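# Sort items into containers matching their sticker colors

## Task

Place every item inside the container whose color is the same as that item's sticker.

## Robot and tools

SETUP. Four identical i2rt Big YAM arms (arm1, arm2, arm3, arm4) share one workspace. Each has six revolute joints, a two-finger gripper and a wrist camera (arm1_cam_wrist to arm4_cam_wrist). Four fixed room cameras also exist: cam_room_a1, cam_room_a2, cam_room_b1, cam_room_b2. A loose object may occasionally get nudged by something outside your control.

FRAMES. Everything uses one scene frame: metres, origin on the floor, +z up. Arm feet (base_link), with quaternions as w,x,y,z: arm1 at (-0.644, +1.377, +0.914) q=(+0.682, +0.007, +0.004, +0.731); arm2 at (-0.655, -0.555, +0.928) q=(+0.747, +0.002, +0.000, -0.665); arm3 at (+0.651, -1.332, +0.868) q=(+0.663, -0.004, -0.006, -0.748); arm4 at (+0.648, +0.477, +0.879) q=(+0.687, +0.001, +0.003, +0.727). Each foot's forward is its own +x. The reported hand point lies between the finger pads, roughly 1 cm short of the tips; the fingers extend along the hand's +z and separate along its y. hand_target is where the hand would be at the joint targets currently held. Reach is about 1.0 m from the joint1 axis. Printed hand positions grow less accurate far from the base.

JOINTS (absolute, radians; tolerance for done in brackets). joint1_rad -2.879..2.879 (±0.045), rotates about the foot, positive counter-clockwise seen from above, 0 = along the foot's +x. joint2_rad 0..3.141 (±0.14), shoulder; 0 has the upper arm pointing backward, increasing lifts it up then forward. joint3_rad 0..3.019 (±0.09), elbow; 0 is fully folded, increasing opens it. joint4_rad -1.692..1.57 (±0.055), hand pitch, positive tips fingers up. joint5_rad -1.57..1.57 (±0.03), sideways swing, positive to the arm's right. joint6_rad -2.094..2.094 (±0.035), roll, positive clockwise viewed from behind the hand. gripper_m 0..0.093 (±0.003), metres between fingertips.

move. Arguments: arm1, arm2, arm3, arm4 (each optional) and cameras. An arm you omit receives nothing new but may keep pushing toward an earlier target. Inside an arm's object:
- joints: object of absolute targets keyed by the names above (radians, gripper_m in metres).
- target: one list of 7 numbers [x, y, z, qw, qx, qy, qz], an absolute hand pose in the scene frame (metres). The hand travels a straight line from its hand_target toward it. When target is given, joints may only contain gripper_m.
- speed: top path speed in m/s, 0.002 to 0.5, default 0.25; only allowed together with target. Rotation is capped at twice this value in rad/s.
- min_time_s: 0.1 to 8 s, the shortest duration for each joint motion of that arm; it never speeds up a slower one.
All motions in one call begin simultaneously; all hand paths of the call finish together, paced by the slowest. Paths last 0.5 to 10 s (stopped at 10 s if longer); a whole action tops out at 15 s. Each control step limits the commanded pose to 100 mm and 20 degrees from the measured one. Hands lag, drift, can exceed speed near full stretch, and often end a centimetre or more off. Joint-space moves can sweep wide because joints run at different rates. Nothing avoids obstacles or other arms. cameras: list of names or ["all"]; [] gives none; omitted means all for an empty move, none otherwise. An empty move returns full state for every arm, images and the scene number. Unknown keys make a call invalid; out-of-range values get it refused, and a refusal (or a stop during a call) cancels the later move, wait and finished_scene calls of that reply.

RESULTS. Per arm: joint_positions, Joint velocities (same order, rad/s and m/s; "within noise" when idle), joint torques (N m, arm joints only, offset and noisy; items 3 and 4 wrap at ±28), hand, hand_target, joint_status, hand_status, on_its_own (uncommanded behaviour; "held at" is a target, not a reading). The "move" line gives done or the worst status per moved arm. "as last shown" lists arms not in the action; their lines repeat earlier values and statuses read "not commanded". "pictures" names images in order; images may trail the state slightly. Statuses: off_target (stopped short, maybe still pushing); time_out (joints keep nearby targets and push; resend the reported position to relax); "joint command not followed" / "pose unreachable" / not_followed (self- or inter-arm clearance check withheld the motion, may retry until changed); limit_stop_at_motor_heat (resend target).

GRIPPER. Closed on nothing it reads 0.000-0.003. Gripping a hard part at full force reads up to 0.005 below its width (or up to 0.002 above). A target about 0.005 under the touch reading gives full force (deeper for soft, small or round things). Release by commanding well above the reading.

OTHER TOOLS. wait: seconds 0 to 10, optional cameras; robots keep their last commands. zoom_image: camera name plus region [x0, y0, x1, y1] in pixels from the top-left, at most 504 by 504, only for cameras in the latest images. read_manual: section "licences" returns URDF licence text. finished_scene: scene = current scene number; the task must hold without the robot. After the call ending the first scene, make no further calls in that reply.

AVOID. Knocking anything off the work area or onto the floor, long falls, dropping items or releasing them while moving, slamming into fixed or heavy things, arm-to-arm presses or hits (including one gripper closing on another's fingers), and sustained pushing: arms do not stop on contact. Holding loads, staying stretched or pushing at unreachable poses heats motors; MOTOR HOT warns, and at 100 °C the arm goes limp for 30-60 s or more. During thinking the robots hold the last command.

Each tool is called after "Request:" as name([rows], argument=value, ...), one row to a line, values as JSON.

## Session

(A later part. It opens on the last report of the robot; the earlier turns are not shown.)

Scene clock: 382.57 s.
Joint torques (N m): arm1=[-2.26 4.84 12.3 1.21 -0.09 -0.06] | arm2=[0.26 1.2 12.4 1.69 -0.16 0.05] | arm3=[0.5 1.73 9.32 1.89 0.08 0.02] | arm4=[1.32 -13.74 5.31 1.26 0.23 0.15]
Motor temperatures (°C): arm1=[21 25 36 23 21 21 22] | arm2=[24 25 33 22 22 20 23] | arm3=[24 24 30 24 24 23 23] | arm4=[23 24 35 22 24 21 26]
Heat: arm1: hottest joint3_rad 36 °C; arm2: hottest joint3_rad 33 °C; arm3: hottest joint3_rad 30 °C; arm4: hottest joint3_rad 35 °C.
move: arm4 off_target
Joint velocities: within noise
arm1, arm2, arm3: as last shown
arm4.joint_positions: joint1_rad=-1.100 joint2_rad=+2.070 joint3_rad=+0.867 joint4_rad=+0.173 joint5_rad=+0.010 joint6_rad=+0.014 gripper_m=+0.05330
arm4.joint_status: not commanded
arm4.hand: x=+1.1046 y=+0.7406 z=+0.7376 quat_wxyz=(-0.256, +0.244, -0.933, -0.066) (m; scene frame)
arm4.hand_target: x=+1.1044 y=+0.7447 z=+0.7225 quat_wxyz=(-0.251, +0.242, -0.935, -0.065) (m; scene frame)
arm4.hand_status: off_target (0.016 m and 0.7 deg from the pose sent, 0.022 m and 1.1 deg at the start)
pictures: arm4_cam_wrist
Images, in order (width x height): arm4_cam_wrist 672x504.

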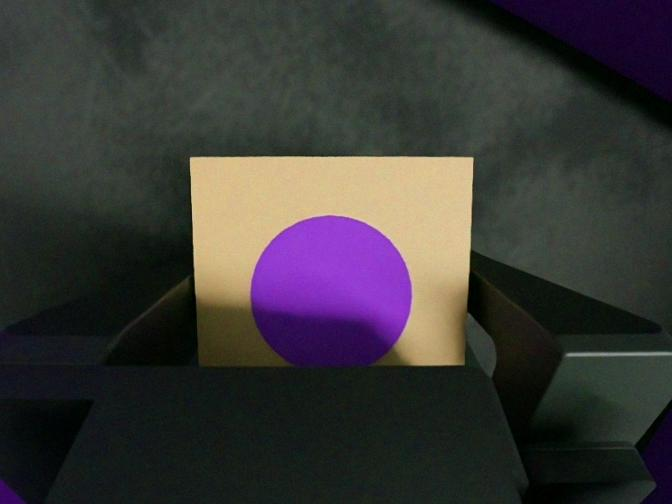

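Request:
move(arm4={"joints":{"gripper_m":0.085}})

Request:
move(arm4={"target":[1.08,0.735,0.92,0.2505,-0.2419,0.935,0.0648],"speed":0.25}, cameras=["arm4_cam_wrist"])

Request:
move(arm4={"joints":{"joint2_rad":0.62,"joint3_rad":1.4,"joint4_rad":-1.49,"gripper_m":0.093},"min_time_s":2})

Request:
move(arm4={"joints":{"joint1_rad":2.18},"min_time_s":3.2})

Request:
move(arm4={"target":[0.348,0.24,1.14,0.0843,0.9133,0.3146,-0.2447]}, cameras=["arm4_cam_wrist"])

Scene clock: 389.27 s.
Joint torques (N m): arm1=[-2.73 4.31 12.29 1.05 -0.03 -0.03] | arm2=[0.38 1.26 12.4 1.69 -0.16 0.04] | arm3=[0.62 1.73 9.35 1.85 0.09 0.02] | arm4=[0.73 -13.92 5.11 1.09 0.23 0.15]
Motor temperatures (°C): arm1=[21 25 36 23 21 21 22] | arm2=[24 25 33 22 22 20 23] | arm3=[24 24 30 24 24 23 23] | arm4=[23 24 34 22 24 21 26]
Heat: arm1: hottest joint3_rad 36 °C; arm2: hottest joint3_rad 33 °C; arm3: hottest joint3_rad 30 °C; arm4: hottest joint3_rad 34 °C.
move: arm4 done
Joint velocities: within noise
arm1, arm2, arm3: as last shown
arm4.joint_positions: joint1_rad=-1.096 joint2_rad=+2.072 joint3_rad=+0.869 joint4_rad=+0.175 joint5_rad=+0.010 joint6_rad=+0.014 gripper_m=+0.08491
arm4.joint_status: all done
arm4.hand: x=+1.1042 y=+0.7425 z=+0.7370 quat_wxyz=(-0.257, +0.245, -0.933, -0.066) (m; scene frame)
arm4.hand_target: x=+1.1043 y=+0.7446 z=+0.7224 quat_wxyz=(-0.250, +0.242, -0.935, -0.065) (m; scene frame)
arm4.hand_status: not commanded
pictures: none

Scene clock: 390.70 s.
Joint torques (N m): arm1=[-2.9 3.6 12.37 1.13 -0.04 -0.03] | arm2=[0.15 1.08 12.41 1.72 -0.16 0.05] | arm3=[0.56 1.85 9.32 1.84 0.08 0.03] | arm4=[1.67 -13.22 8.36 0.46 0.17 0.17]
Motor temperatures (°C): arm1=[21 25 36 23 21 21 22] | arm2=[24 25 33 22 22 20 23] | arm3=[24 24 30 24 24 23 23] | arm4=[23 24 34 22 24 21 26]
Heat: arm1: hottest joint3_rad 36 °C; arm2: hottest joint3_rad 33 °C; arm3: hottest joint3_rad 30 °C; arm4: hottest joint3_rad 34 °C.
move: arm4 done
Joint velocities: within noise
arm1.joint_positions: joint1_rad=-2.290 joint2_rad=+0.613 joint3_rad=+1.363 joint4_rad=-1.479 joint5_rad=-0.030 joint6_rad=-0.032 gripper_m=+0.08996
arm1.joint_status: not commanded
arm1.hand: x=-0.4614 y=+1.2493 z=+1.4098 quat_wxyz=(-0.382, -0.271, -0.874, +0.125) (m; scene frame)
arm1.hand_target: x=-0.4648 y=+1.2493 z=+1.4239 quat_wxyz=(-0.390, -0.271, -0.870, +0.131) (m; scene frame)
arm1.hand_status: not commanded
arm2.joint_positions: joint1_rad=+2.134 joint2_rad=+0.616 joint3_rad=+1.367 joint4_rad=-1.476 joint5_rad=+0.003 joint6_rad=+0.000 gripper_m=+0.09292
arm2.joint_status: not commanded
arm2.hand: x=-0.4868 y=-0.4214 z=+1.4298 quat_wxyz=(-0.389, +0.303, -0.859, -0.137) (m; scene frame)
arm2.hand_target: x=-0.4895 y=-0.4245 z=+1.4415 quat_wxyz=(-0.395, +0.301, -0.857, -0.139) (m; scene frame)
arm2.hand_status: not commanded
arm3.joint_positions: joint1_rad=-1.490 joint2_rad=+0.603 joint3_rad=+1.391 joint4_rad=-1.324 joint5_rad=-0.002 joint6_rad=-0.008 gripper_m=+0.09397
arm3.joint_status: not commanded
arm3.hand: x=+0.4193 y=-1.3148 z=+1.4123 quat_wxyz=(+0.005, -0.869, +0.017, +0.494) (m; scene frame)
arm3.hand_target: x=+0.4217 y=-1.3121 z=+1.4236 quat_wxyz=(+0.007, -0.863, +0.025, +0.505) (m; scene frame)
arm3.hand_status: not commanded
arm4.joint_positions: joint1_rad=-1.091 joint2_rad=+1.565 joint3_rad=+0.833 joint4_rad=-0.311 joint5_rad=+0.015 joint6_rad=+0.020 gripper_m=+0.08492
arm4.joint_status: not commanded
arm4.hand: x=+1.0768 y=+0.7283 z=+0.9165 quat_wxyz=(-0.250, +0.245, -0.935, -0.063) (m; scene frame)
arm4.hand_target: x=+1.0798 y=+0.7350 z=+0.9199 quat_wxyz=(-0.251, +0.242, -0.935, -0.065) (m; scene frame)
arm4.hand_status: done (0.008 m and 0.4 deg from the pose sent, 0.185 m and 0.9 deg at the start)
pictures: arm4_cam_wrist
Images, in order (width x height): arm4_cam_wrist 672x504.

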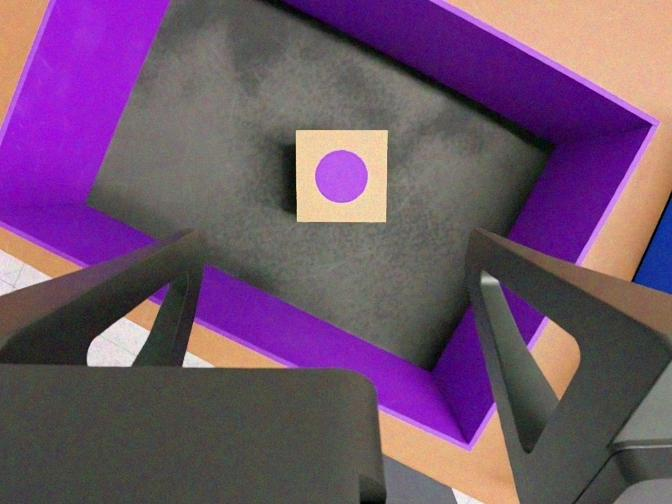

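Scene clock: 393.30 s.
Joint torques (N m): arm1=[-3.08 3.96 12.57 1.24 -0.06 -0.07] | arm2=[0.38 1.2 12.42 1.69 -0.16 0.04] | arm3=[0.67 1.9 9.36 1.85 0.09 0.02] | arm4=[1.32 2.78 9.18 0.8 0.21 0.19]
Motor temperatures (°C): arm1=[21 25 36 23 21 21 22] | arm2=[24 25 33 22 22 20 23] | arm3=[24 24 30 24 24 23 23] | arm4=[23 24 34 22 24 21 26]
Heat: arm1: hottest joint3_rad 36 °C; arm2: hottest joint3_rad 33 °C; arm3: hottest joint3_rad 30 °C; arm4: hottest joint3_rad 34 °C.
move: arm4 done
Joint velocities: within noise
arm1, arm2, arm3: as last shown
arm4.joint_positions: joint1_rad=-1.091 joint2_rad=+0.610 joint3_rad=+1.375 joint4_rad=-1.478 joint5_rad=+0.015 joint6_rad=+0.020 gripper_m=+0.09289
arm4.joint_status: all done
arm4.hand: x=+0.8355 y=+0.5855 z=+1.3832 quat_wxyz=(-0.399, +0.229, -0.881, -0.106) (m; scene frame)
arm4.hand_target: x=+0.8340 y=+0.5862 z=+1.3907 quat_wxyz=(-0.400, +0.226, -0.881, -0.110) (m; scene frame)
arm4.hand_status: not commanded
pictures: none

Scene clock: 396.83 s.
Joint torques (N m): arm1=[-2.9 4.72 12.33 1.18 -0.07 -0.06] | arm2=[0.32 1.14 12.44 1.68 -0.17 0.05] | arm3=[0.44 1.85 9.33 1.84 0.08 0.03] | arm4=[0.97 2.84 8.99 0.76 0.17 0.16]
Motor temperatures (°C): arm1=[21 25 36 23 21 21 22] | arm2=[24 25 33 22 22 20 23] | arm3=[24 24 30 24 24 23 23] | arm4=[23 24 34 22 24 21 26]
Heat: arm1: hottest joint3_rad 36 °C; arm2: hottest joint3_rad 33 °C; arm3: hottest joint3_rad 30 °C; arm4: hottest joint3_rad 34 °C.
move: arm4 done
Joint velocities: within noise
arm1, arm2, arm3: as last shown
arm4.joint_positions: joint1_rad=+2.175 joint2_rad=+0.610 joint3_rad=+1.375 joint4_rad=-1.478 joint5_rad=+0.017 joint6_rad=+0.021 gripper_m=+0.09291
arm4.joint_status: all done
arm4.hand: x=+0.4795 y=+0.3507 z=+1.3857 quat_wxyz=(+0.132, +0.863, +0.282, -0.397) (m; scene frame)
arm4.hand_target: x=+0.4808 y=+0.3507 z=+1.3932 quat_wxyz=(+0.136, +0.864, +0.278, -0.398) (m; scene frame)
arm4.hand_status: not commanded
pictures: none

Scene clock: 398.70 s.
Joint torques (N m): arm1=[-2.55 4.48 12.52 1.24 -0.05 -0.04] | arm2=[0.26 1.08 12.38 1.68 -0.16 0.04] | arm3=[0.5 1.85 9.29 1.89 0.09 0.02] | arm4=[1.38 -6.59 9.26 1.36 -0.04 -0.06]
Motor temperatures (°C): arm1=[21 25 36 23 21 21 22] | arm2=[24 25 33 22 22 20 23] | arm3=[24 24 30 24 24 23 23] | arm4=[23 24 34 22 24 21 25]
Heat: arm1: hottest joint3_rad 36 °C; arm2: hottest joint3_rad 33 °C; arm3: hottest joint3_rad 30 °C; arm4: hottest joint3_rad 34 °C.
move: arm4 done
Joint velocities: within noise
arm1, arm2, arm3: as last shown
arm4.joint_positions: joint1_rad=+2.178 joint2_rad=+1.018 joint3_rad=+0.976 joint4_rad=-1.033 joint5_rad=+0.008 joint6_rad=+0.019 gripper_m=+0.09291
arm4.joint_status: not commanded
arm4.hand: x=+0.3482 y=+0.2454 z=+1.1355 quat_wxyz=(+0.079, +0.919, +0.306, -0.235) (m; scene frame)
arm4.hand_target: x=+0.3480 y=+0.2401 z=+1.1401 quat_wxyz=(+0.084, +0.913, +0.314, -0.245) (m; scene frame)
arm4.hand_status: done (0.007 m and 1.7 deg from the pose sent, 0.300 m and 19.5 deg at the start)
pictures: arm4_cam_wrist
Images, in order (width x height): arm4_cam_wrist 672x504.

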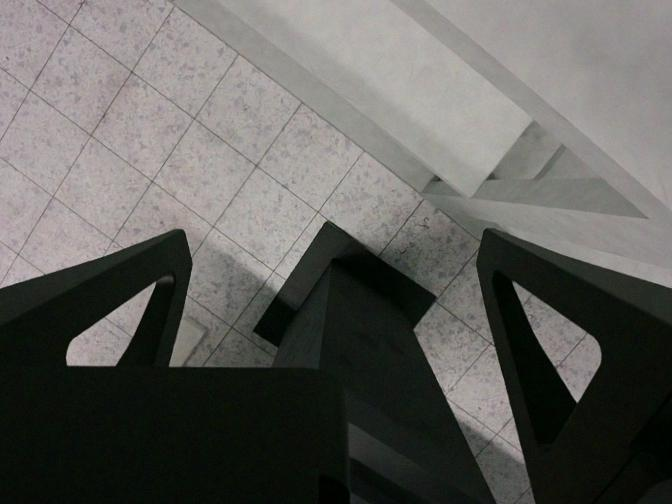

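Request:
move(arm4={"target":[0.025,-0.01,1.10,0.0843,0.9133,0.3146,-0.2447]}, cameras=["arm4_cam_wrist"])

Scene clock: 406.70 s.
Joint torques (N m): arm1=[-3.02 4.37 12.31 1.2 -0.08 -0.07] | arm2=[0.26 1.03 12.41 1.68 -0.17 0.04] | arm3=[0.56 1.79 9.35 1.84 0.08 0.02] | arm4=[0.85 -23.3 13.07 0.42 -0.04 -0.1]
Motor temperatures (°C): arm1=[21 24 36 23 21 21 22] | arm2=[24 25 33 22 22 20 23] | arm3=[24 24 30 24 24 23 23] | arm4=[23 24 35 22 24 21 25]
Heat: arm1: hottest joint3_rad 36 °C; arm2: hottest joint3_rad 33 °C; arm3: hottest joint3_rad 30 °C; arm4: hottest joint3_rad 35 °C.
move: arm4 off_target
Joint velocities: within noise
arm1, arm2, arm3: as last shown
arm4.joint_positions: joint1_rad=+2.178 joint2_rad=+2.127 joint3_rad=+2.157 joint4_rad=-1.097 joint5_rad=+0.004 joint6_rad=+0.015 gripper_m=+0.09291
arm4.joint_status: not commanded
arm4.hand: x=+0.0328 y=-0.0020 z=+1.0940 quat_wxyz=(+0.082, +0.917, +0.308, -0.238) (m; scene frame)
arm4.hand_target: x=+0.0254 y=-0.0095 z=+1.0997 quat_wxyz=(+0.084, +0.913, +0.314, -0.246) (m; scene frame)
arm4.hand_status: off_target (0.013 m and 1.2 deg from the pose sent, 0.414 m and 1.7 deg at the start)
pictures: arm4_cam_wrist
Images, in order (width x height): arm4_cam_wrist 672x504.

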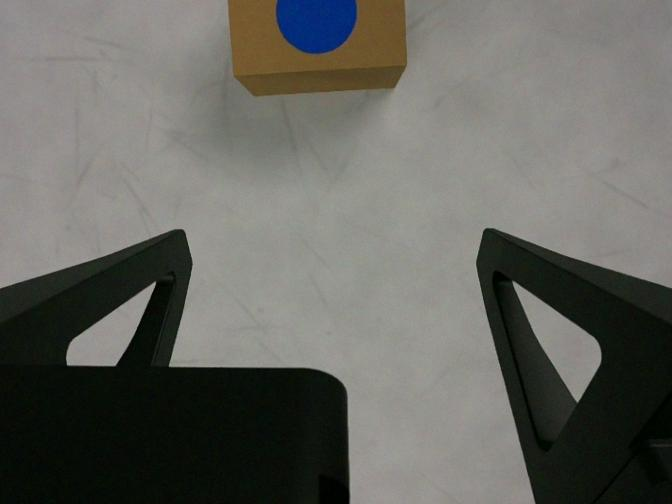

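Request:
move(arm4={"target":[-0.037,-0.065,1.085,0.0885,0.9077,0.3303,-0.2432],"speed":0.15})

Request:
move(arm4={"target":[-0.035,-0.064,1.03,0.0885,0.9077,0.3303,-0.2432],"speed":0.1}, cameras=["arm4_cam_wrist"])

Scene clock: 418.33 s.
Joint torques (N m): arm1=[-2.37 4.25 12.42 1.14 -0.01 -0.04] | arm2=[0.26 1.14 12.42 1.72 -0.16 0.05] | arm3=[0.67 1.85 9.35 1.85 0.09 0.03] | arm4=[0.67 -28.04 12.56 0.55 -0.04 -0.04]
Motor temperatures (°C): arm1=[21 24 36 23 21 21 22] | arm2=[24 25 33 22 22 20 23] | arm3=[24 24 31 24 24 23 23] | arm4=[23 25 36 22 24 21 25]
Heat: arm1: hottest joint3_rad 36 °C; arm2: hottest joint3_rad 33 °C; arm3: hottest joint3_rad 31 °C; arm4: hottest joint3_rad 36 °C.
move: arm4 off_target
Joint velocities: within noise
arm1, arm2, arm3: as last shown
arm4.joint_positions: joint1_rad=+2.178 joint2_rad=+2.553 joint3_rad=+2.878 joint4_rad=-1.330 joint5_rad=-0.012 joint6_rad=-0.011 gripper_m=+0.09291
arm4.joint_status: not commanded
arm4.hand: x=-0.0351 y=-0.0586 z=+1.0811 quat_wxyz=(+0.096, +0.905, +0.319, -0.265) (m; scene frame)
arm4.hand_target: x=-0.0359 y=-0.0640 z=+1.0846 quat_wxyz=(+0.099, +0.899, +0.327, -0.273) (m; scene frame)
arm4.hand_status: off_target (0.008 m and 3.0 deg from the pose sent, 0.094 m and 3.0 deg at the start; a joint's target at an end of its range on 23 of 45 steps)
pictures: none

Scene clock: 419.47 s.
Joint torques (N m): arm1=[-2.37 4.72 12.37 1.21 -0.05 -0.03] | arm2=[0.26 1.03 12.41 1.69 -0.17 0.05] | arm3=[0.62 1.96 9.31 1.88 0.09 0.02] | arm4=[1.61 -29.68 8.88 1.37 -0.05 -0.1]
Motor temperatures (°C): arm1=[21 24 36 23 21 21 22] | arm2=[24 25 33 22 22 20 23] | arm3=[24 24 31 24 24 23 23] | arm4=[23 25 36 22 24 21 25]
Heat: arm1: hottest joint3_rad 36 °C; arm2: hottest joint3_rad 33 °C; arm3: hottest joint3_rad 31 °C; arm4: hottest joint3_rad 36 °C.
move: arm4 off_target
Joint velocities: within noise
arm1, arm2, arm3: as last shown
arm4.joint_positions: joint1_rad=+2.178 joint2_rad=+2.553 joint3_rad=+2.781 joint4_rad=-1.283 joint5_rad=-0.012 joint6_rad=-0.012 gripper_m=+0.09291
arm4.joint_status: not commanded
arm4.hand: x=-0.0348 y=-0.0585 z=+1.0391 quat_wxyz=(+0.088, +0.911, +0.322, -0.242) (m; scene frame)
arm4.hand_target: x=-0.0349 y=-0.0638 z=+1.0301 quat_wxyz=(+0.089, +0.908, +0.330, -0.243) (m; scene frame)
arm4.hand_status: off_target (0.011 m and 1.1 deg from the pose sent, 0.051 m and 3.0 deg at the start)
pictures: arm4_cam_wrist
Images, in order (width x height): arm4_cam_wrist 672x504.

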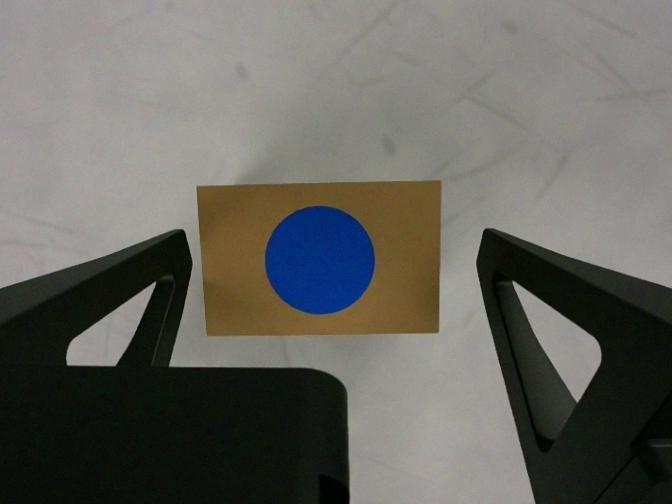

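Request:
move(arm4={"target":[-0.033,-0.067,0.993,0.0885,0.9077,0.3303,-0.2432],"speed":0.1}, cameras=["arm4_cam_wrist"])

Scene clock: 424.63 s.
Joint torques (N m): arm1=[-2.61 4.01 12.33 1.21 -0.07 -0.02] | arm2=[0.21 1.14 12.42 1.73 -0.16 0.05] | arm3=[0.73 1.79 9.31 1.84 0.09 0.03] | arm4=[0.85 -28.75 7.8 1.36 -0.04 -0.01]
Motor temperatures (°C): arm1=[21 24 36 23 21 21 22] | arm2=[24 25 33 22 22 20 23] | arm3=[24 24 31 24 24 23 23] | arm4=[23 26 35 22 24 21 25]
Heat: arm1: hottest joint3_rad 36 °C; arm2: hottest joint3_rad 33 °C; arm3: hottest joint3_rad 31 °C; arm4: hottest joint3_rad 35 °C.
move: arm4 off_target
Joint velocities: within noise
arm1, arm2, arm3: as last shown
arm4.joint_positions: joint1_rad=+2.187 joint2_rad=+2.502 joint3_rad=+2.605 joint4_rad=-1.139 joint5_rad=-0.010 joint6_rad=-0.015 gripper_m=+0.09291
arm4.joint_status: not commanded
arm4.hand: x=-0.0331 y=-0.0668 z=+1.0122 quat_wxyz=(+0.091, +0.907, +0.326, -0.251) (m; scene frame)
arm4.hand_target: x=-0.0328 y=-0.0666 z=+0.9932 quat_wxyz=(+0.088, +0.908, +0.330, -0.243) (m; scene frame)
arm4.hand_status: off_target (0.019 m and 1.1 deg from the pose sent, 0.047 m and 1.1 deg at the start)
pictures: arm4_cam_wrist
Images, in order (width x height): arm4_cam_wrist 672x504.

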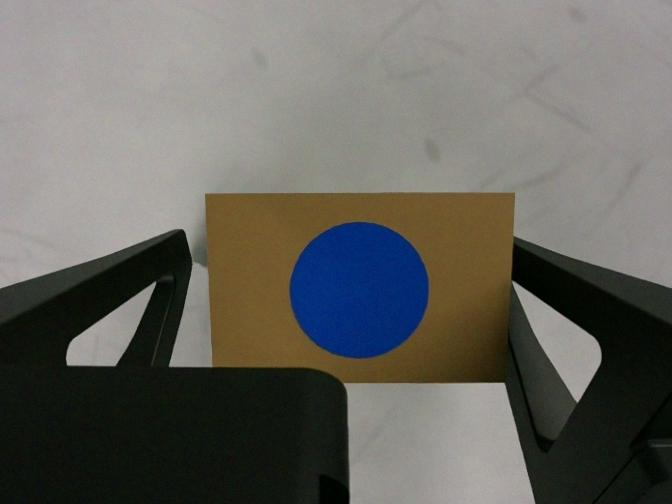

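Request:
move(arm4={"target":[-0.034,-0.064,0.982,0.0885,0.9077,0.3303,-0.2432],"speed":0.1})

Request:
move(arm4={"joints":{"gripper_m":0.060}}, cameras=["arm4_cam_wrist"])

Request:
move(arm4={"target":[-0.033,-0.064,1.10,0.0885,0.9077,0.3303,-0.2432],"speed":0.15}, cameras=["arm4_cam_wrist"])

Request:
move(arm4={"target":[0.348,0.24,1.14,0.0843,0.9133,0.3146,-0.2447]})

Request:
move(arm4={"joints":{"joint2_rad":0.62,"joint3_rad":1.4,"joint4_rad":-1.49},"min_time_s":1.3})

Request:
move(arm4={"joints":{"joint1_rad":-1.75},"min_time_s":3.8}, cameras=["arm4_cam_wrist"])

Scene clock: 434.13 s.
Joint torques (N m): arm1=[-1.79 4.54 12.56 1.31 -0.06 -0.06] | arm2=[0.26 1.26 12.4 1.69 -0.17 0.04] | arm3=[0.62 1.85 9.33 1.83 0.09 0.03] | arm4=[0.38 -28.16 7.64 1.29 -0.06 -0.07]
Motor temperatures (°C): arm1=[21 24 36 23 21 21 22] | arm2=[24 25 33 22 22 20 23] | arm3=[24 24 31 24 24 23 23] | arm4=[23 26 36 22 24 21 25]
Heat: arm1: hottest joint3_rad 36 °C; arm2: hottest joint3_rad 33 °C; arm3: hottest joint3_rad 31 °C; arm4: hottest joint3_rad 36 °C.
move: arm4 off_target
Joint velocities: within noise
arm1.joint_positions: joint1_rad=-2.290 joint2_rad=+0.613 joint3_rad=+1.363 joint4_rad=-1.479 joint5_rad=-0.030 joint6_rad=-0.032 gripper_m=+0.08996
arm1.joint_status: not commanded
arm1.hand: x=-0.4614 y=+1.2493 z=+1.4098 quat_wxyz=(-0.382, -0.271, -0.874, +0.125) (m; scene frame)
arm1.hand_target: x=-0.4648 y=+1.2493 z=+1.4239 quat_wxyz=(-0.390, -0.271, -0.870, +0.131) (m; scene frame)
arm1.hand_status: not commanded
arm2.joint_positions: joint1_rad=+2.134 joint2_rad=+0.616 joint3_rad=+1.367 joint4_rad=-1.476 joint5_rad=+0.003 joint6_rad=+0.000 gripper_m=+0.09292
arm2.joint_status: not commanded
arm2.hand: x=-0.4868 y=-0.4214 z=+1.4298 quat_wxyz=(-0.389, +0.303, -0.859, -0.137) (m; scene frame)
arm2.hand_target: x=-0.4895 y=-0.4245 z=+1.4415 quat_wxyz=(-0.395, +0.301, -0.857, -0.139) (m; scene frame)
arm2.hand_status: not commanded
arm3.joint_positions: joint1_rad=-1.490 joint2_rad=+0.603 joint3_rad=+1.391 joint4_rad=-1.324 joint5_rad=-0.002 joint6_rad=-0.008 gripper_m=+0.09397
arm3.joint_status: not commanded
arm3.hand: x=+0.4193 y=-1.3148 z=+1.4123 quat_wxyz=(+0.005, -0.869, +0.017, +0.494) (m; scene frame)
arm3.hand_target: x=+0.4217 y=-1.3121 z=+1.4236 quat_wxyz=(+0.007, -0.863, +0.025, +0.505) (m; scene frame)
arm3.hand_status: not commanded
arm4.joint_positions: joint1_rad=+2.187 joint2_rad=+2.478 joint3_rad=+2.554 joint4_rad=-1.097 joint5_rad=-0.011 joint6_rad=-0.015 gripper_m=+0.09291
arm4.joint_status: not commanded
arm4.hand: x=-0.0330 y=-0.0669 z=+1.0118 quat_wxyz=(+0.093, +0.905, +0.326, -0.258) (m; scene frame)
arm4.hand_target: x=-0.0334 y=-0.0634 z=+0.9823 quat_wxyz=(+0.089, +0.908, +0.330, -0.243) (m; scene frame)
arm4.hand_status: off_target (0.030 m and 1.9 deg from the pose sent, 0.030 m and 1.1 deg at the start)
pictures: none

Scene clock: 434.67 s.
Joint torques (N m): arm1=[-2.9 3.6 12.23 1.21 -0.07 -0.02] | arm2=[0.21 1.26 12.41 1.72 -0.16 0.06] | arm3=[0.62 1.79 9.35 1.84 0.08 0.03] | arm4=[0.91 -28.16 7.8 1.18 -0.07 -0.04]
Motor temperatures (°C): arm1=[21 24 36 23 21 21 22] | arm2=[24 25 33 22 22 20 23] | arm3=[24 24 31 24 24 23 23] | arm4=[23 26 36 22 24 21 25]
Heat: arm1: hottest joint3_rad 36 °C; arm2: hottest joint3_rad 33 °C; arm3: hottest joint3_rad 31 °C; arm4: hottest joint3_rad 36 °C.
move: arm4 off_target
Joint velocities: within noise
arm1, arm2, arm3: as last shown
arm4.joint_positions: joint1_rad=+2.182 joint2_rad=+2.478 joint3_rad=+2.553 joint4_rad=-1.092 joint5_rad=-0.012 joint6_rad=-0.017 gripper_m=+0.06930
arm4.joint_status: gripper_m off_target (ended at +0.06933, target +0.06000)
arm4.hand: x=-0.0365 y=-0.0638 z=+1.0118 quat_wxyz=(+0.093, +0.905, +0.324, -0.260) (m; scene frame)
arm4.hand_target: x=-0.0333 y=-0.0635 z=+0.9823 quat_wxyz=(+0.088, +0.908, +0.330, -0.243) (m; scene frame)
arm4.hand_status: not commanded
pictures: arm4_cam_wrist
Images, in order (width x height): arm4_cam_wrist 672x504.

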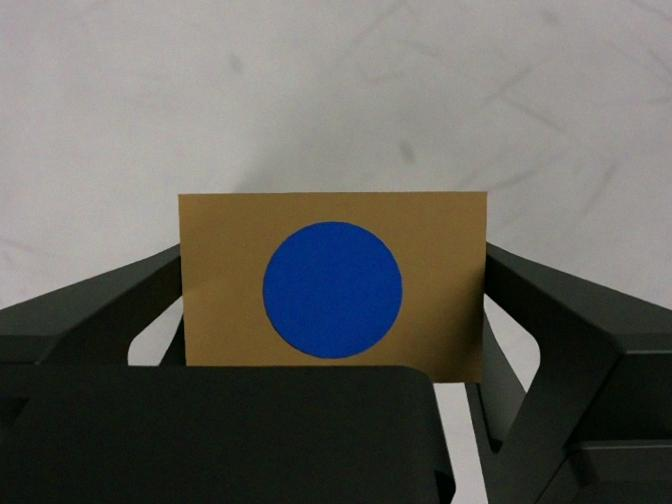

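Scene clock: 436.00 s.
Joint torques (N m): arm1=[-3.08 4.13 12.49 1.29 -0.06 -0.02] | arm2=[0.21 1.2 12.41 1.66 -0.16 0.04] | arm3=[0.5 1.79 9.33 1.88 0.09 0.02] | arm4=[1.26 -27.16 11.73 0.55 -0.02 -0.01]
Motor temperatures (°C): arm1=[21 24 36 23 21 21 22] | arm2=[24 25 33 22 22 20 23] | arm3=[24 24 31 24 24 23 23] | arm4=[23 26 36 22 24 21 25]
Heat: arm1: hottest joint3_rad 36 °C; arm2: hottest joint3_rad 33 °C; arm3: hottest joint3_rad 31 °C; arm4: hottest joint3_rad 36 °C.
move: arm4 off_target
Joint velocities: within noise
arm1, arm2, arm3: as last shown
arm4.joint_positions: joint1_rad=+2.182 joint2_rad=+2.531 joint3_rad=+2.888 joint4_rad=-1.341 joint5_rad=-0.012 joint6_rad=-0.019 gripper_m=+0.06930
arm4.joint_status: not commanded
arm4.hand: x=-0.0307 y=-0.0592 z=+1.1028 quat_wxyz=(+0.098, +0.900, +0.323, -0.275) (m; scene frame)
arm4.hand_target: x=-0.0319 y=-0.0632 z=+1.0993 quat_wxyz=(+0.100, +0.898, +0.326, -0.277) (m; scene frame)
arm4.hand_status: off_target (0.006 m and 4.0 deg from the pose sent, 0.088 m and 2.1 deg at the start; a joint's target at an end of its range on 19 of 40 steps)
pictures: arm4_cam_wrist
Images, in order (width x height): arm4_cam_wrist 672x504.

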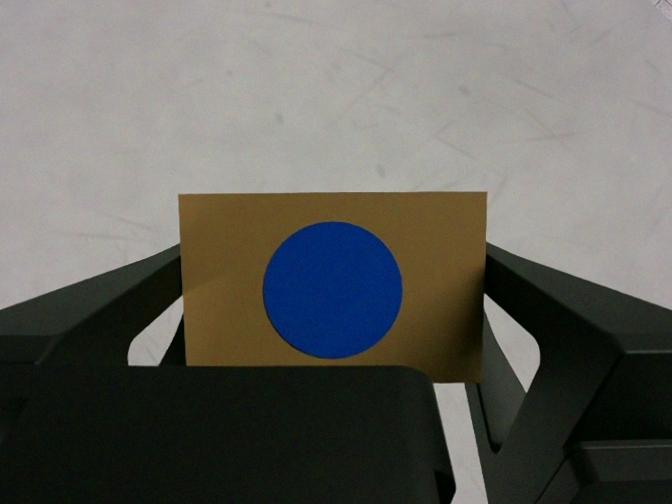

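Scene clock: 438.53 s.
Joint torques (N m): arm1=[-2.55 3.96 12.53 1.18 -0.04 -0.04] | arm2=[0.26 1.2 12.41 1.7 -0.17 0.05] | arm3=[0.67 1.73 9.32 1.84 0.09 0.03] | arm4=[1.38 -6.48 9.31 0.59 0.2 0.19]
Motor temperatures (°C): arm1=[21 24 36 23 21 21 22] | arm2=[24 25 33 22 22 20 23] | arm3=[24 24 31 24 24 23 23] | arm4=[23 26 36 22 24 21 25]
Heat: arm1: hottest joint3_rad 36 °C; arm2: hottest joint3_rad 33 °C; arm3: hottest joint3_rad 31 °C; arm4: hottest joint3_rad 36 °C.
move: arm4 done
Joint velocities: within noise
arm1, arm2, arm3: as last shown
arm4.joint_positions: joint1_rad=+2.182 joint2_rad=+1.009 joint3_rad=+0.978 joint4_rad=-1.007 joint5_rad=+0.001 joint6_rad=-0.006 gripper_m=+0.06930
arm4.joint_status: not commanded
arm4.hand: x=+0.3461 y=+0.2403 z=+1.1433 quat_wxyz=(+0.086, +0.910, +0.318, -0.252) (m; scene frame)
arm4.hand_target: x=+0.3480 y=+0.2400 z=+1.1400 quat_wxyz=(+0.084, +0.913, +0.315, -0.245) (m; scene frame)
arm4.hand_status: done (0.004 m and 1.0 deg from the pose sent, 0.484 m and 4.3 deg at the start)
pictures: none

Scene clock: 440.33 s.
Joint torques (N m): arm1=[-2.67 4.13 12.53 1.32 -0.06 -0.04] | arm2=[0.32 1.26 12.4 1.68 -0.16 0.05] | arm3=[0.62 1.85 9.31 1.84 0.09 0.03] | arm4=[1.14 2.67 9.48 0.92 0.22 0.19]
Motor temperatures (°C): arm1=[21 24 36 23 21 21 22] | arm2=[24 25 33 22 22 20 23] | arm3=[24 24 31 24 24 23 23] | arm4=[23 26 36 22 24 21 25]
Heat: arm1: hottest joint3_rad 36 °C; arm2: hottest joint3_rad 33 °C; arm3: hottest joint3_rad 31 °C; arm4: hottest joint3_rad 36 °C.
move: arm4 done
Joint velocities: within noise
arm1, arm2, arm3: as last shown
arm4.joint_positions: joint1_rad=+2.182 joint2_rad=+0.612 joint3_rad=+1.369 joint4_rad=-1.480 joint5_rad=+0.001 joint6_rad=-0.006 gripper_m=+0.06930
arm4.joint_status: all done
arm4.hand: x=+0.4813 y=+0.3468 z=+1.3825 quat_wxyz=(+0.134, +0.859, +0.301, -0.392) (m; scene frame)
arm4.hand_target: x=+0.4831 y=+0.3475 z=+1.3931 quat_wxyz=(+0.138, +0.858, +0.295, -0.397) (m; scene frame)
arm4.hand_status: not commanded
pictures: none

Scene clock: 444.47 s.
Joint torques (N m): arm1=[-2.61 3.78 12.44 1.13 -0.04 -0.04] | arm2=[0.26 1.14 12.38 1.69 -0.17 0.05] | arm3=[0.62 2.02 9.32 1.85 0.08 0.02] | arm4=[0.09 2.43 9.5 0.9 0.16 0.18]
Motor temperatures (°C): arm1=[21 24 36 23 21 21 22] | arm2=[24 25 33 22 22 20 23] | arm3=[24 24 31 24 24 23 23] | arm4=[23 26 36 22 24 21 26]
Heat: arm1: hottest joint3_rad 36 °C; arm2: hottest joint3_rad 33 °C; arm3: hottest joint3_rad 31 °C; arm4: hottest joint3_rad 36 °C.
move: arm4 done
Joint velocities: within noise
arm1, arm2, arm3: as last shown
arm4.joint_positions: joint1_rad=-1.745 joint2_rad=+0.612 joint3_rad=+1.369 joint4_rad=-1.480 joint5_rad=+0.003 joint6_rad=-0.006 gripper_m=+0.06933
arm4.joint_status: all done
arm4.hand: x=+0.8632 y=+0.4529 z=+1.3803 quat_wxyz=(-0.409, -0.051, -0.911, +0.028) (m; scene frame)
arm4.hand_target: x=+0.8613 y=+0.4518 z=+1.3910 quat_wxyz=(-0.414, -0.059, -0.908, +0.028) (m; scene frame)
arm4.hand_status: not commanded
pictures: arm4_cam_wrist
Images, in order (width x height): arm4_cam_wrist 672x504.

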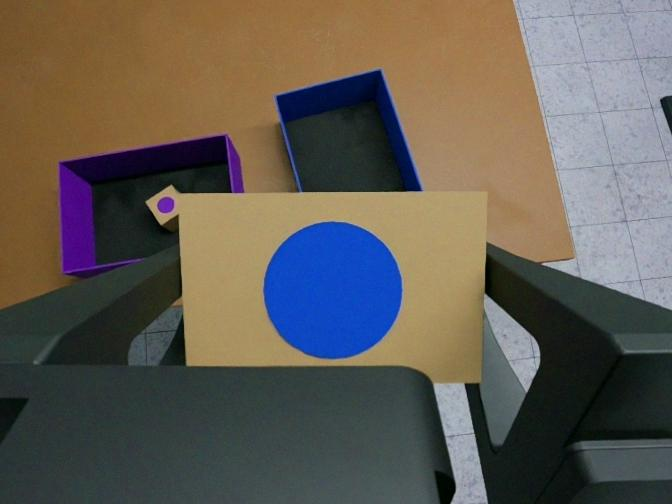

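Request:
move(arm4={"target":[1.13,0.42,0.92,0.2583,0.0589,0.964,-0.0158]}, cameras=["arm4_cam_wrist"])

Scene clock: 450.97 s.
Joint torques (N m): arm1=[-3.08 4.37 12.34 1.22 -0.05 -0.08] | arm2=[0.15 1.2 12.4 1.7 -0.18 0.05] | arm3=[0.5 2.14 9.31 1.84 0.09 0.02] | arm4=[0.56 -12.63 9.74 1.29 -0.03 0.14]
Motor temperatures (°C): arm1=[21 24 37 23 21 21 22] | arm2=[24 25 33 22 22 20 23] | arm3=[24 24 31 24 24 23 23] | arm4=[23 25 37 22 24 21 26]
Heat: arm1: hottest joint3_rad 37 °C; arm2: hottest joint3_rad 33 °C; arm3: hottest joint3_rad 31 °C; arm4: hottest joint3_rad 37 °C.
move: arm4 off_target
Joint velocities: within noise
arm1, arm2, arm3: as last shown
arm4.joint_positions: joint1_rad=-1.745 joint2_rad=+1.531 joint3_rad=+0.758 joint4_rad=-0.333 joint5_rad=+0.001 joint6_rad=-0.006 gripper_m=+0.06933
arm4.joint_status: not commanded
arm4.hand: x=+1.1039 y=+0.4229 z=+0.9002 quat_wxyz=(-0.228, -0.054, -0.972, +0.016) (m; scene frame)
arm4.hand_target: x=+1.1285 y=+0.4201 z=+0.9207 quat_wxyz=(-0.258, -0.059, -0.964, +0.016) (m; scene frame)
arm4.hand_status: off_target (0.033 m and 3.7 deg from the pose sent, 0.533 m and 18.4 deg at the start)
pictures: arm4_cam_wrist
Images, in order (width x height): arm4_cam_wrist 672x504.

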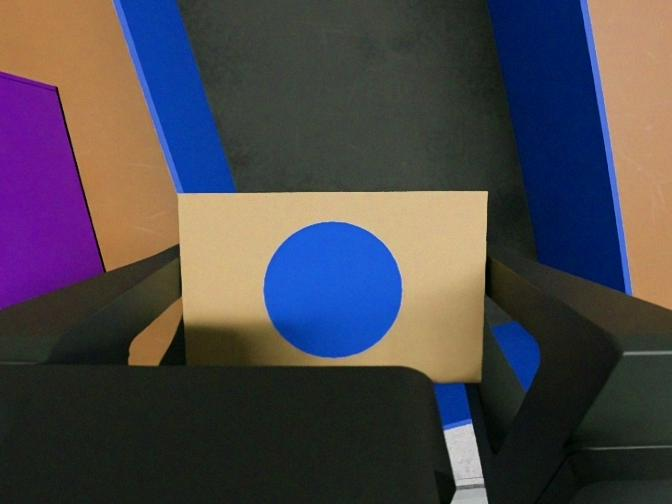

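Request:
move(arm4={"target":[1.145,0.395,0.83,0.2587,-0.0253,0.9656,0.0068],"speed":0.2}, cameras=["arm4_cam_wrist"])

Request:
move(arm4={"target":[1.145,0.395,0.755,0.2587,-0.0253,0.9656,0.0068],"speed":0.1}, cameras=["arm4_cam_wrist","cam_room_a2"])

Scene clock: 462.23 s.
Joint torques (N m): arm1=[-3.31 3.84 12.46 1.07 -0.03 -0.05] | arm2=[0.26 1.2 12.45 1.72 -0.16 0.05] | arm3=[0.73 1.85 9.36 1.89 0.08 0.04] | arm4=[0.38 -14.33 7.57 1.36 -0.13 -0.1]
Motor temperatures (°C): arm1=[21 24 37 23 21 21 22] | arm2=[24 25 34 22 22 20 23] | arm3=[24 24 31 24 24 23 23] | arm4=[23 25 37 22 24 21 26]
Heat: arm1: hottest joint3_rad 37 °C; arm2: hottest joint3_rad 34 °C; arm3: hottest joint3_rad 31 °C; arm4: hottest joint3_rad 37 °C.
move: arm4 off_target
Joint velocities: within noise
arm1, arm2, arm3: as last shown
arm4.joint_positions: joint1_rad=-1.833 joint2_rad=+1.783 joint3_rad=+0.772 joint4_rad=-0.093 joint5_rad=-0.129 joint6_rad=-0.211 gripper_m=+0.06933
arm4.joint_status: not commanded
arm4.hand: x=+1.1238 y=+0.4003 z=+0.8199 quat_wxyz=(-0.237, +0.018, -0.971, -0.012) (m; scene frame)
arm4.hand_target: x=+1.1443 y=+0.3950 z=+0.8307 quat_wxyz=(-0.259, +0.025, -0.966, -0.006) (m; scene frame)
arm4.hand_status: off_target (0.024 m and 2.8 deg from the pose sent, 0.086 m and 10.2 deg at the start)
pictures: arm4_cam_wrist
Images, in order (width x height): arm4_cam_wrist 672x504.

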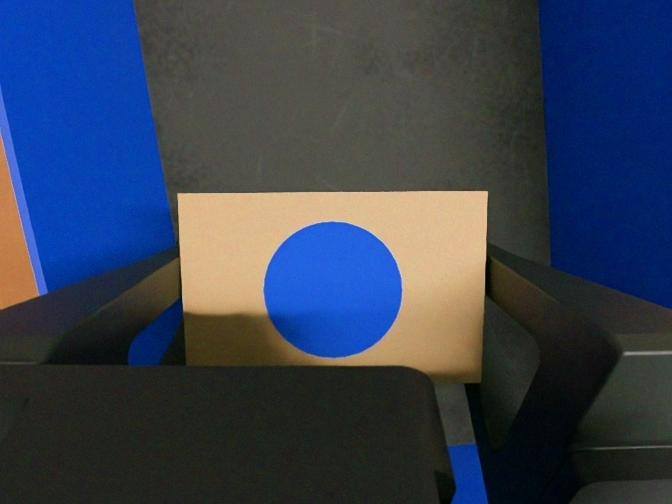

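Scene clock: 463.67 s.
Joint torques (N m): arm1=[-2.96 4.19 12.37 1.06 -0.07 0.01] | arm2=[0.26 1.26 12.44 1.66 -0.16 0.06] | arm3=[0.5 1.85 9.32 1.87 0.08 0.02] | arm4=[0.32 -14.33 5.64 1.35 -0.12 -0.06]
Motor temperatures (°C): arm1=[21 24 37 23 21 21 22] | arm2=[24 25 34 22 22 20 23] | arm3=[24 24 31 24 24 23 23] | arm4=[23 25 37 22 24 21 26]
Heat: arm1: hottest joint3_rad 37 °C; arm2: hottest joint3_rad 34 °C; arm3: hottest joint3_rad 31 °C; arm4: hottest joint3_rad 37 °C.
move: arm4 off_target
Joint velocities: within noise
arm1.joint_positions: joint1_rad=-2.290 joint2_rad=+0.613 joint3_rad=+1.363 joint4_rad=-1.479 joint5_rad=-0.030 joint6_rad=-0.032 gripper_m=+0.08996
arm1.joint_status: not commanded
arm1.hand: x=-0.4614 y=+1.2493 z=+1.4098 quat_wxyz=(-0.382, -0.271, -0.874, +0.125) (m; scene frame)
arm1.hand_target: x=-0.4648 y=+1.2493 z=+1.4239 quat_wxyz=(-0.390, -0.271, -0.870, +0.131) (m; scene frame)
arm1.hand_status: not commanded
arm2.joint_positions: joint1_rad=+2.134 joint2_rad=+0.616 joint3_rad=+1.367 joint4_rad=-1.476 joint5_rad=+0.003 joint6_rad=+0.000 gripper_m=+0.09292
arm2.joint_status: not commanded
arm2.hand: x=-0.4868 y=-0.4214 z=+1.4298 quat_wxyz=(-0.389, +0.303, -0.859, -0.137) (m; scene frame)
arm2.hand_target: x=-0.4895 y=-0.4245 z=+1.4415 quat_wxyz=(-0.395, +0.301, -0.857, -0.139) (m; scene frame)
arm2.hand_status: not commanded
arm3.joint_positions: joint1_rad=-1.490 joint2_rad=+0.603 joint3_rad=+1.391 joint4_rad=-1.324 joint5_rad=-0.002 joint6_rad=-0.008 gripper_m=+0.09397
arm3.joint_status: not commanded
arm3.hand: x=+0.4193 y=-1.3148 z=+1.4123 quat_wxyz=(+0.005, -0.869, +0.017, +0.494) (m; scene frame)
arm3.hand_target: x=+0.4217 y=-1.3121 z=+1.4236 quat_wxyz=(+0.007, -0.863, +0.025, +0.505) (m; scene frame)
arm3.hand_status: not commanded
arm4.joint_positions: joint1_rad=-1.833 joint2_rad=+1.979 joint3_rad=+0.780 joint4_rad=+0.114 joint5_rad=-0.129 joint6_rad=-0.211 gripper_m=+0.06933
arm4.joint_status: not commanded
arm4.hand: x=+1.1297 y=+0.3988 z=+0.7543 quat_wxyz=(-0.245, +0.019, -0.969, -0.010) (m; scene frame)
arm4.hand_target: x=+1.1445 y=+0.3949 z=+0.7555 quat_wxyz=(-0.259, +0.025, -0.966, -0.007) (m; scene frame)
arm4.hand_status: off_target (0.016 m and 1.8 deg from the pose sent, 0.068 m and 2.8 deg at the start)
pictures: arm4_cam_wrist, cam_room_a2
Images, in order (width x height): arm4_cam_wrist 672x504, cam_room_a2 672x504.

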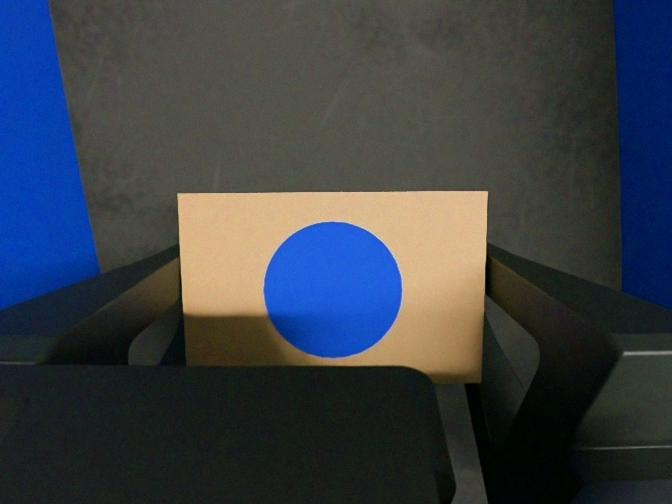

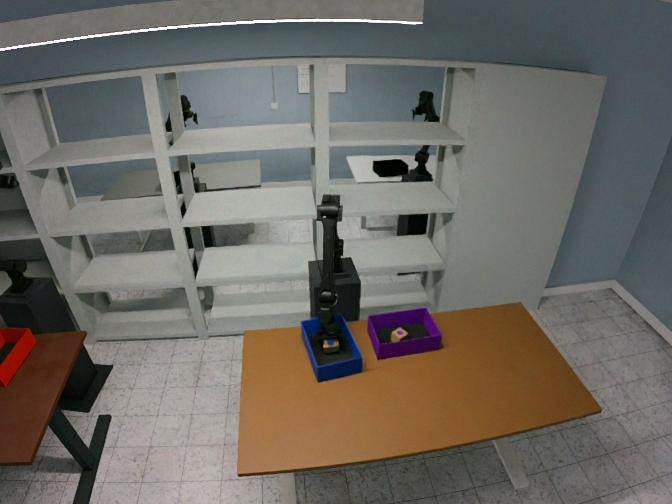

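Request:
move(arm4={"target":[1.142,0.395,0.735,0.2587,-0.0253,0.9656,0.0068],"speed":0.06})

Request:
move(arm4={"target":[1.142,0.395,0.725,0.2587,-0.0253,0.9656,0.0068],"speed":0.06})

Request:
move(arm4={"joints":{"gripper_m":0.093}})

Request:
move(arm4={"target":[1.12,0.40,0.92,0.2587,-0.0253,0.9656,0.0068],"speed":0.2}, cameras=["arm4_cam_wrist"])

Scene clock: 469.00 s.
Joint torques (N m): arm1=[-2.61 3.9 12.42 1.13 -0.07 -0.06] | arm2=[0.09 1.32 12.4 1.69 -0.17 0.05] | arm3=[0.56 1.79 9.35 1.88 0.08 0.03] | arm4=[0.32 -14.1 5.14 1.36 -0.15 -0.06]
Motor temperatures (°C): arm1=[21 24 37 23 21 21 22] | arm2=[24 25 34 22 22 20 23] | arm3=[24 24 31 24 24 23 23] | arm4=[23 25 36 22 24 21 26]
Heat: arm1: hottest joint3_rad 37 °C; arm2: hottest joint3_rad 34 °C; arm3: hottest joint3_rad 31 °C; arm4: hottest joint3_rad 36 °C.
move: arm4 off_target
Joint velocities: within noise
arm1, arm2, arm3: as last shown
arm4.joint_positions: joint1_rad=-1.833 joint2_rad=+2.028 joint3_rad=+0.782 joint4_rad=+0.170 joint5_rad=-0.130 joint6_rad=-0.215 gripper_m=+0.06933
arm4.joint_status: not commanded
arm4.hand: x=+1.1303 y=+0.3987 z=+0.7384 quat_wxyz=(-0.250, +0.021, -0.968, -0.009) (m; scene frame)
arm4.hand_target: x=+1.1415 y=+0.3950 z=+0.7352 quat_wxyz=(-0.259, +0.025, -0.966, -0.007) (m; scene frame)
arm4.hand_status: off_target (0.013 m and 1.2 deg from the pose sent, 0.023 m and 1.8 deg at the start)
pictures: none

Scene clock: 469.97 s.
Joint torques (N m): arm1=[-2.73 3.96 12.42 1.2 -0.07 -0.06] | arm2=[0.26 1.2 12.41 1.68 -0.17 0.04] | arm3=[0.67 1.9 9.33 1.8 0.09 0.03] | arm4=[0.32 -13.27 4.75 1.28 -0.15 -0.07]
Motor temperatures (°C): arm1=[21 24 37 23 21 21 22] | arm2=[24 25 34 22 22 20 23] | arm3=[24 24 31 24 24 23 23] | arm4=[23 25 36 22 24 21 26]
Heat: arm1: hottest joint3_rad 37 °C; arm2: hottest joint3_rad 34 °C; arm3: hottest joint3_rad 31 °C; arm4: hottest joint3_rad 36 °C.
move: arm4 off_target
Joint velocities: within noise
arm1, arm2, arm3: as last shown
arm4.joint_positions: joint1_rad=-1.833 joint2_rad=+2.043 joint3_rad=+0.792 joint4_rad=+0.200 joint5_rad=-0.130 joint6_rad=-0.215 gripper_m=+0.06933
arm4.joint_status: not commanded
arm4.hand: x=+1.1383 y=+0.3970 z=+0.7372 quat_wxyz=(-0.261, +0.022, -0.965, -0.006) (m; scene frame)
arm4.hand_target: x=+1.1415 y=+0.3950 z=+0.7254 quat_wxyz=(-0.259, +0.025, -0.966, -0.007) (m; scene frame)
arm4.hand_status: off_target (0.013 m and 0.5 deg from the pose sent, 0.018 m and 1.2 deg at the start)
pictures: none

Scene clock: 470.47 s.
Joint torques (N m): arm1=[-2.55 4.48 12.36 1.17 -0.06 -0.05] | arm2=[0.21 1.2 12.37 1.69 -0.16 0.04] | arm3=[0.67 1.73 9.33 1.85 0.08 0.02] | arm4=[0.21 -12.92 4.68 1.16 -0.07 -0.03]
Motor temperatures (°C): arm1=[21 24 37 23 21 21 22] | arm2=[24 25 34 22 22 20 23] | arm3=[24 24 31 24 24 23 23] | arm4=[23 25 36 22 24 21 26]
Heat: arm1: hottest joint3_rad 37 °C; arm2: hottest joint3_rad 34 °C; arm3: hottest joint3_rad 31 °C; arm4: hottest joint3_rad 36 °C.
move: arm4 done
Joint velocities: within noise
arm1, arm2, arm3: as last shown
arm4.joint_positions: joint1_rad=-1.833 joint2_rad=+2.045 joint3_rad=+0.793 joint4_rad=+0.201 joint5_rad=-0.133 joint6_rad=-0.216 gripper_m=+0.09291
arm4.joint_status: all done
arm4.hand: x=+1.1390 y=+0.3974 z=+0.7370 quat_wxyz=(-0.262, +0.022, -0.965, -0.007) (m; scene frame)
arm4.hand_target: x=+1.1416 y=+0.3950 z=+0.7254 quat_wxyz=(-0.259, +0.025, -0.966, -0.007) (m; scene frame)
arm4.hand_status: not commanded
pictures: none

Scene clock: 472.07 s.
Joint torques (N m): arm1=[-2.73 4.31 12.45 1.2 -0.05 -0.08] | arm2=[0.15 1.38 12.41 1.7 -0.17 0.05] | arm3=[0.62 1.73 9.33 1.83 0.08 0.02] | arm4=[0.56 -12.22 8.58 0.43 -0.05 -0.02]
Motor temperatures (°C): arm1=[21 24 37 23 21 21 22] | arm2=[24 25 34 22 22 20 23] | arm3=[24 24 31 24 24 23 23] | arm4=[23 25 36 22 24 21 26]
Heat: arm1: hottest joint3_rad 37 °C; arm2: hottest joint3_rad 34 °C; arm3: hottest joint3_rad 31 °C; arm4: hottest joint3_rad 36 °C.
move: arm4 off_target
Joint velocities: within noise
arm1, arm2, arm3: as last shown
arm4.joint_positions: joint1_rad=-1.833 joint2_rad=+1.520 joint3_rad=+0.770 joint4_rad=-0.318 joint5_rad=-0.133 joint6_rad=-0.216 gripper_m=+0.09292
arm4.joint_status: not commanded
arm4.hand: x=+1.1116 y=+0.4039 z=+0.9131 quat_wxyz=(-0.254, +0.022, -0.967, -0.009) (m; scene frame)
arm4.hand_target: x=+1.1197 y=+0.3999 z=+0.9200 quat_wxyz=(-0.259, +0.025, -0.966, -0.007) (m; scene frame)
arm4.hand_status: off_target (0.012 m and 0.7 deg from the pose sent, 0.184 m and 0.5 deg at the start)
pictures: arm4_cam_wrist
Images, in order (width x height): arm4_cam_wrist 672x504.

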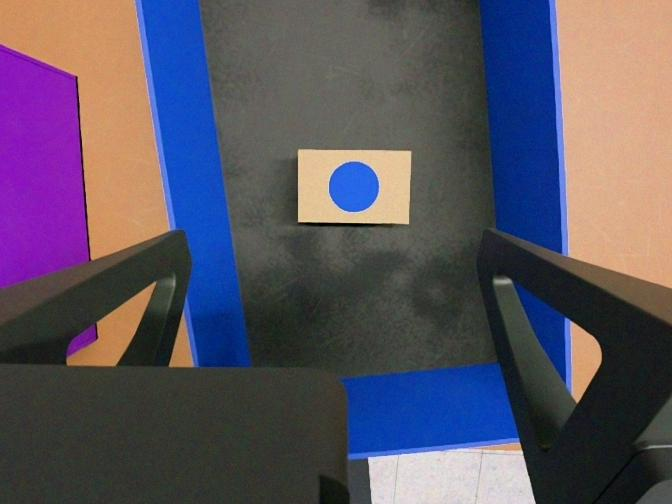

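Request:
finished_scene(scene=1)

The scene is finished: the task was done.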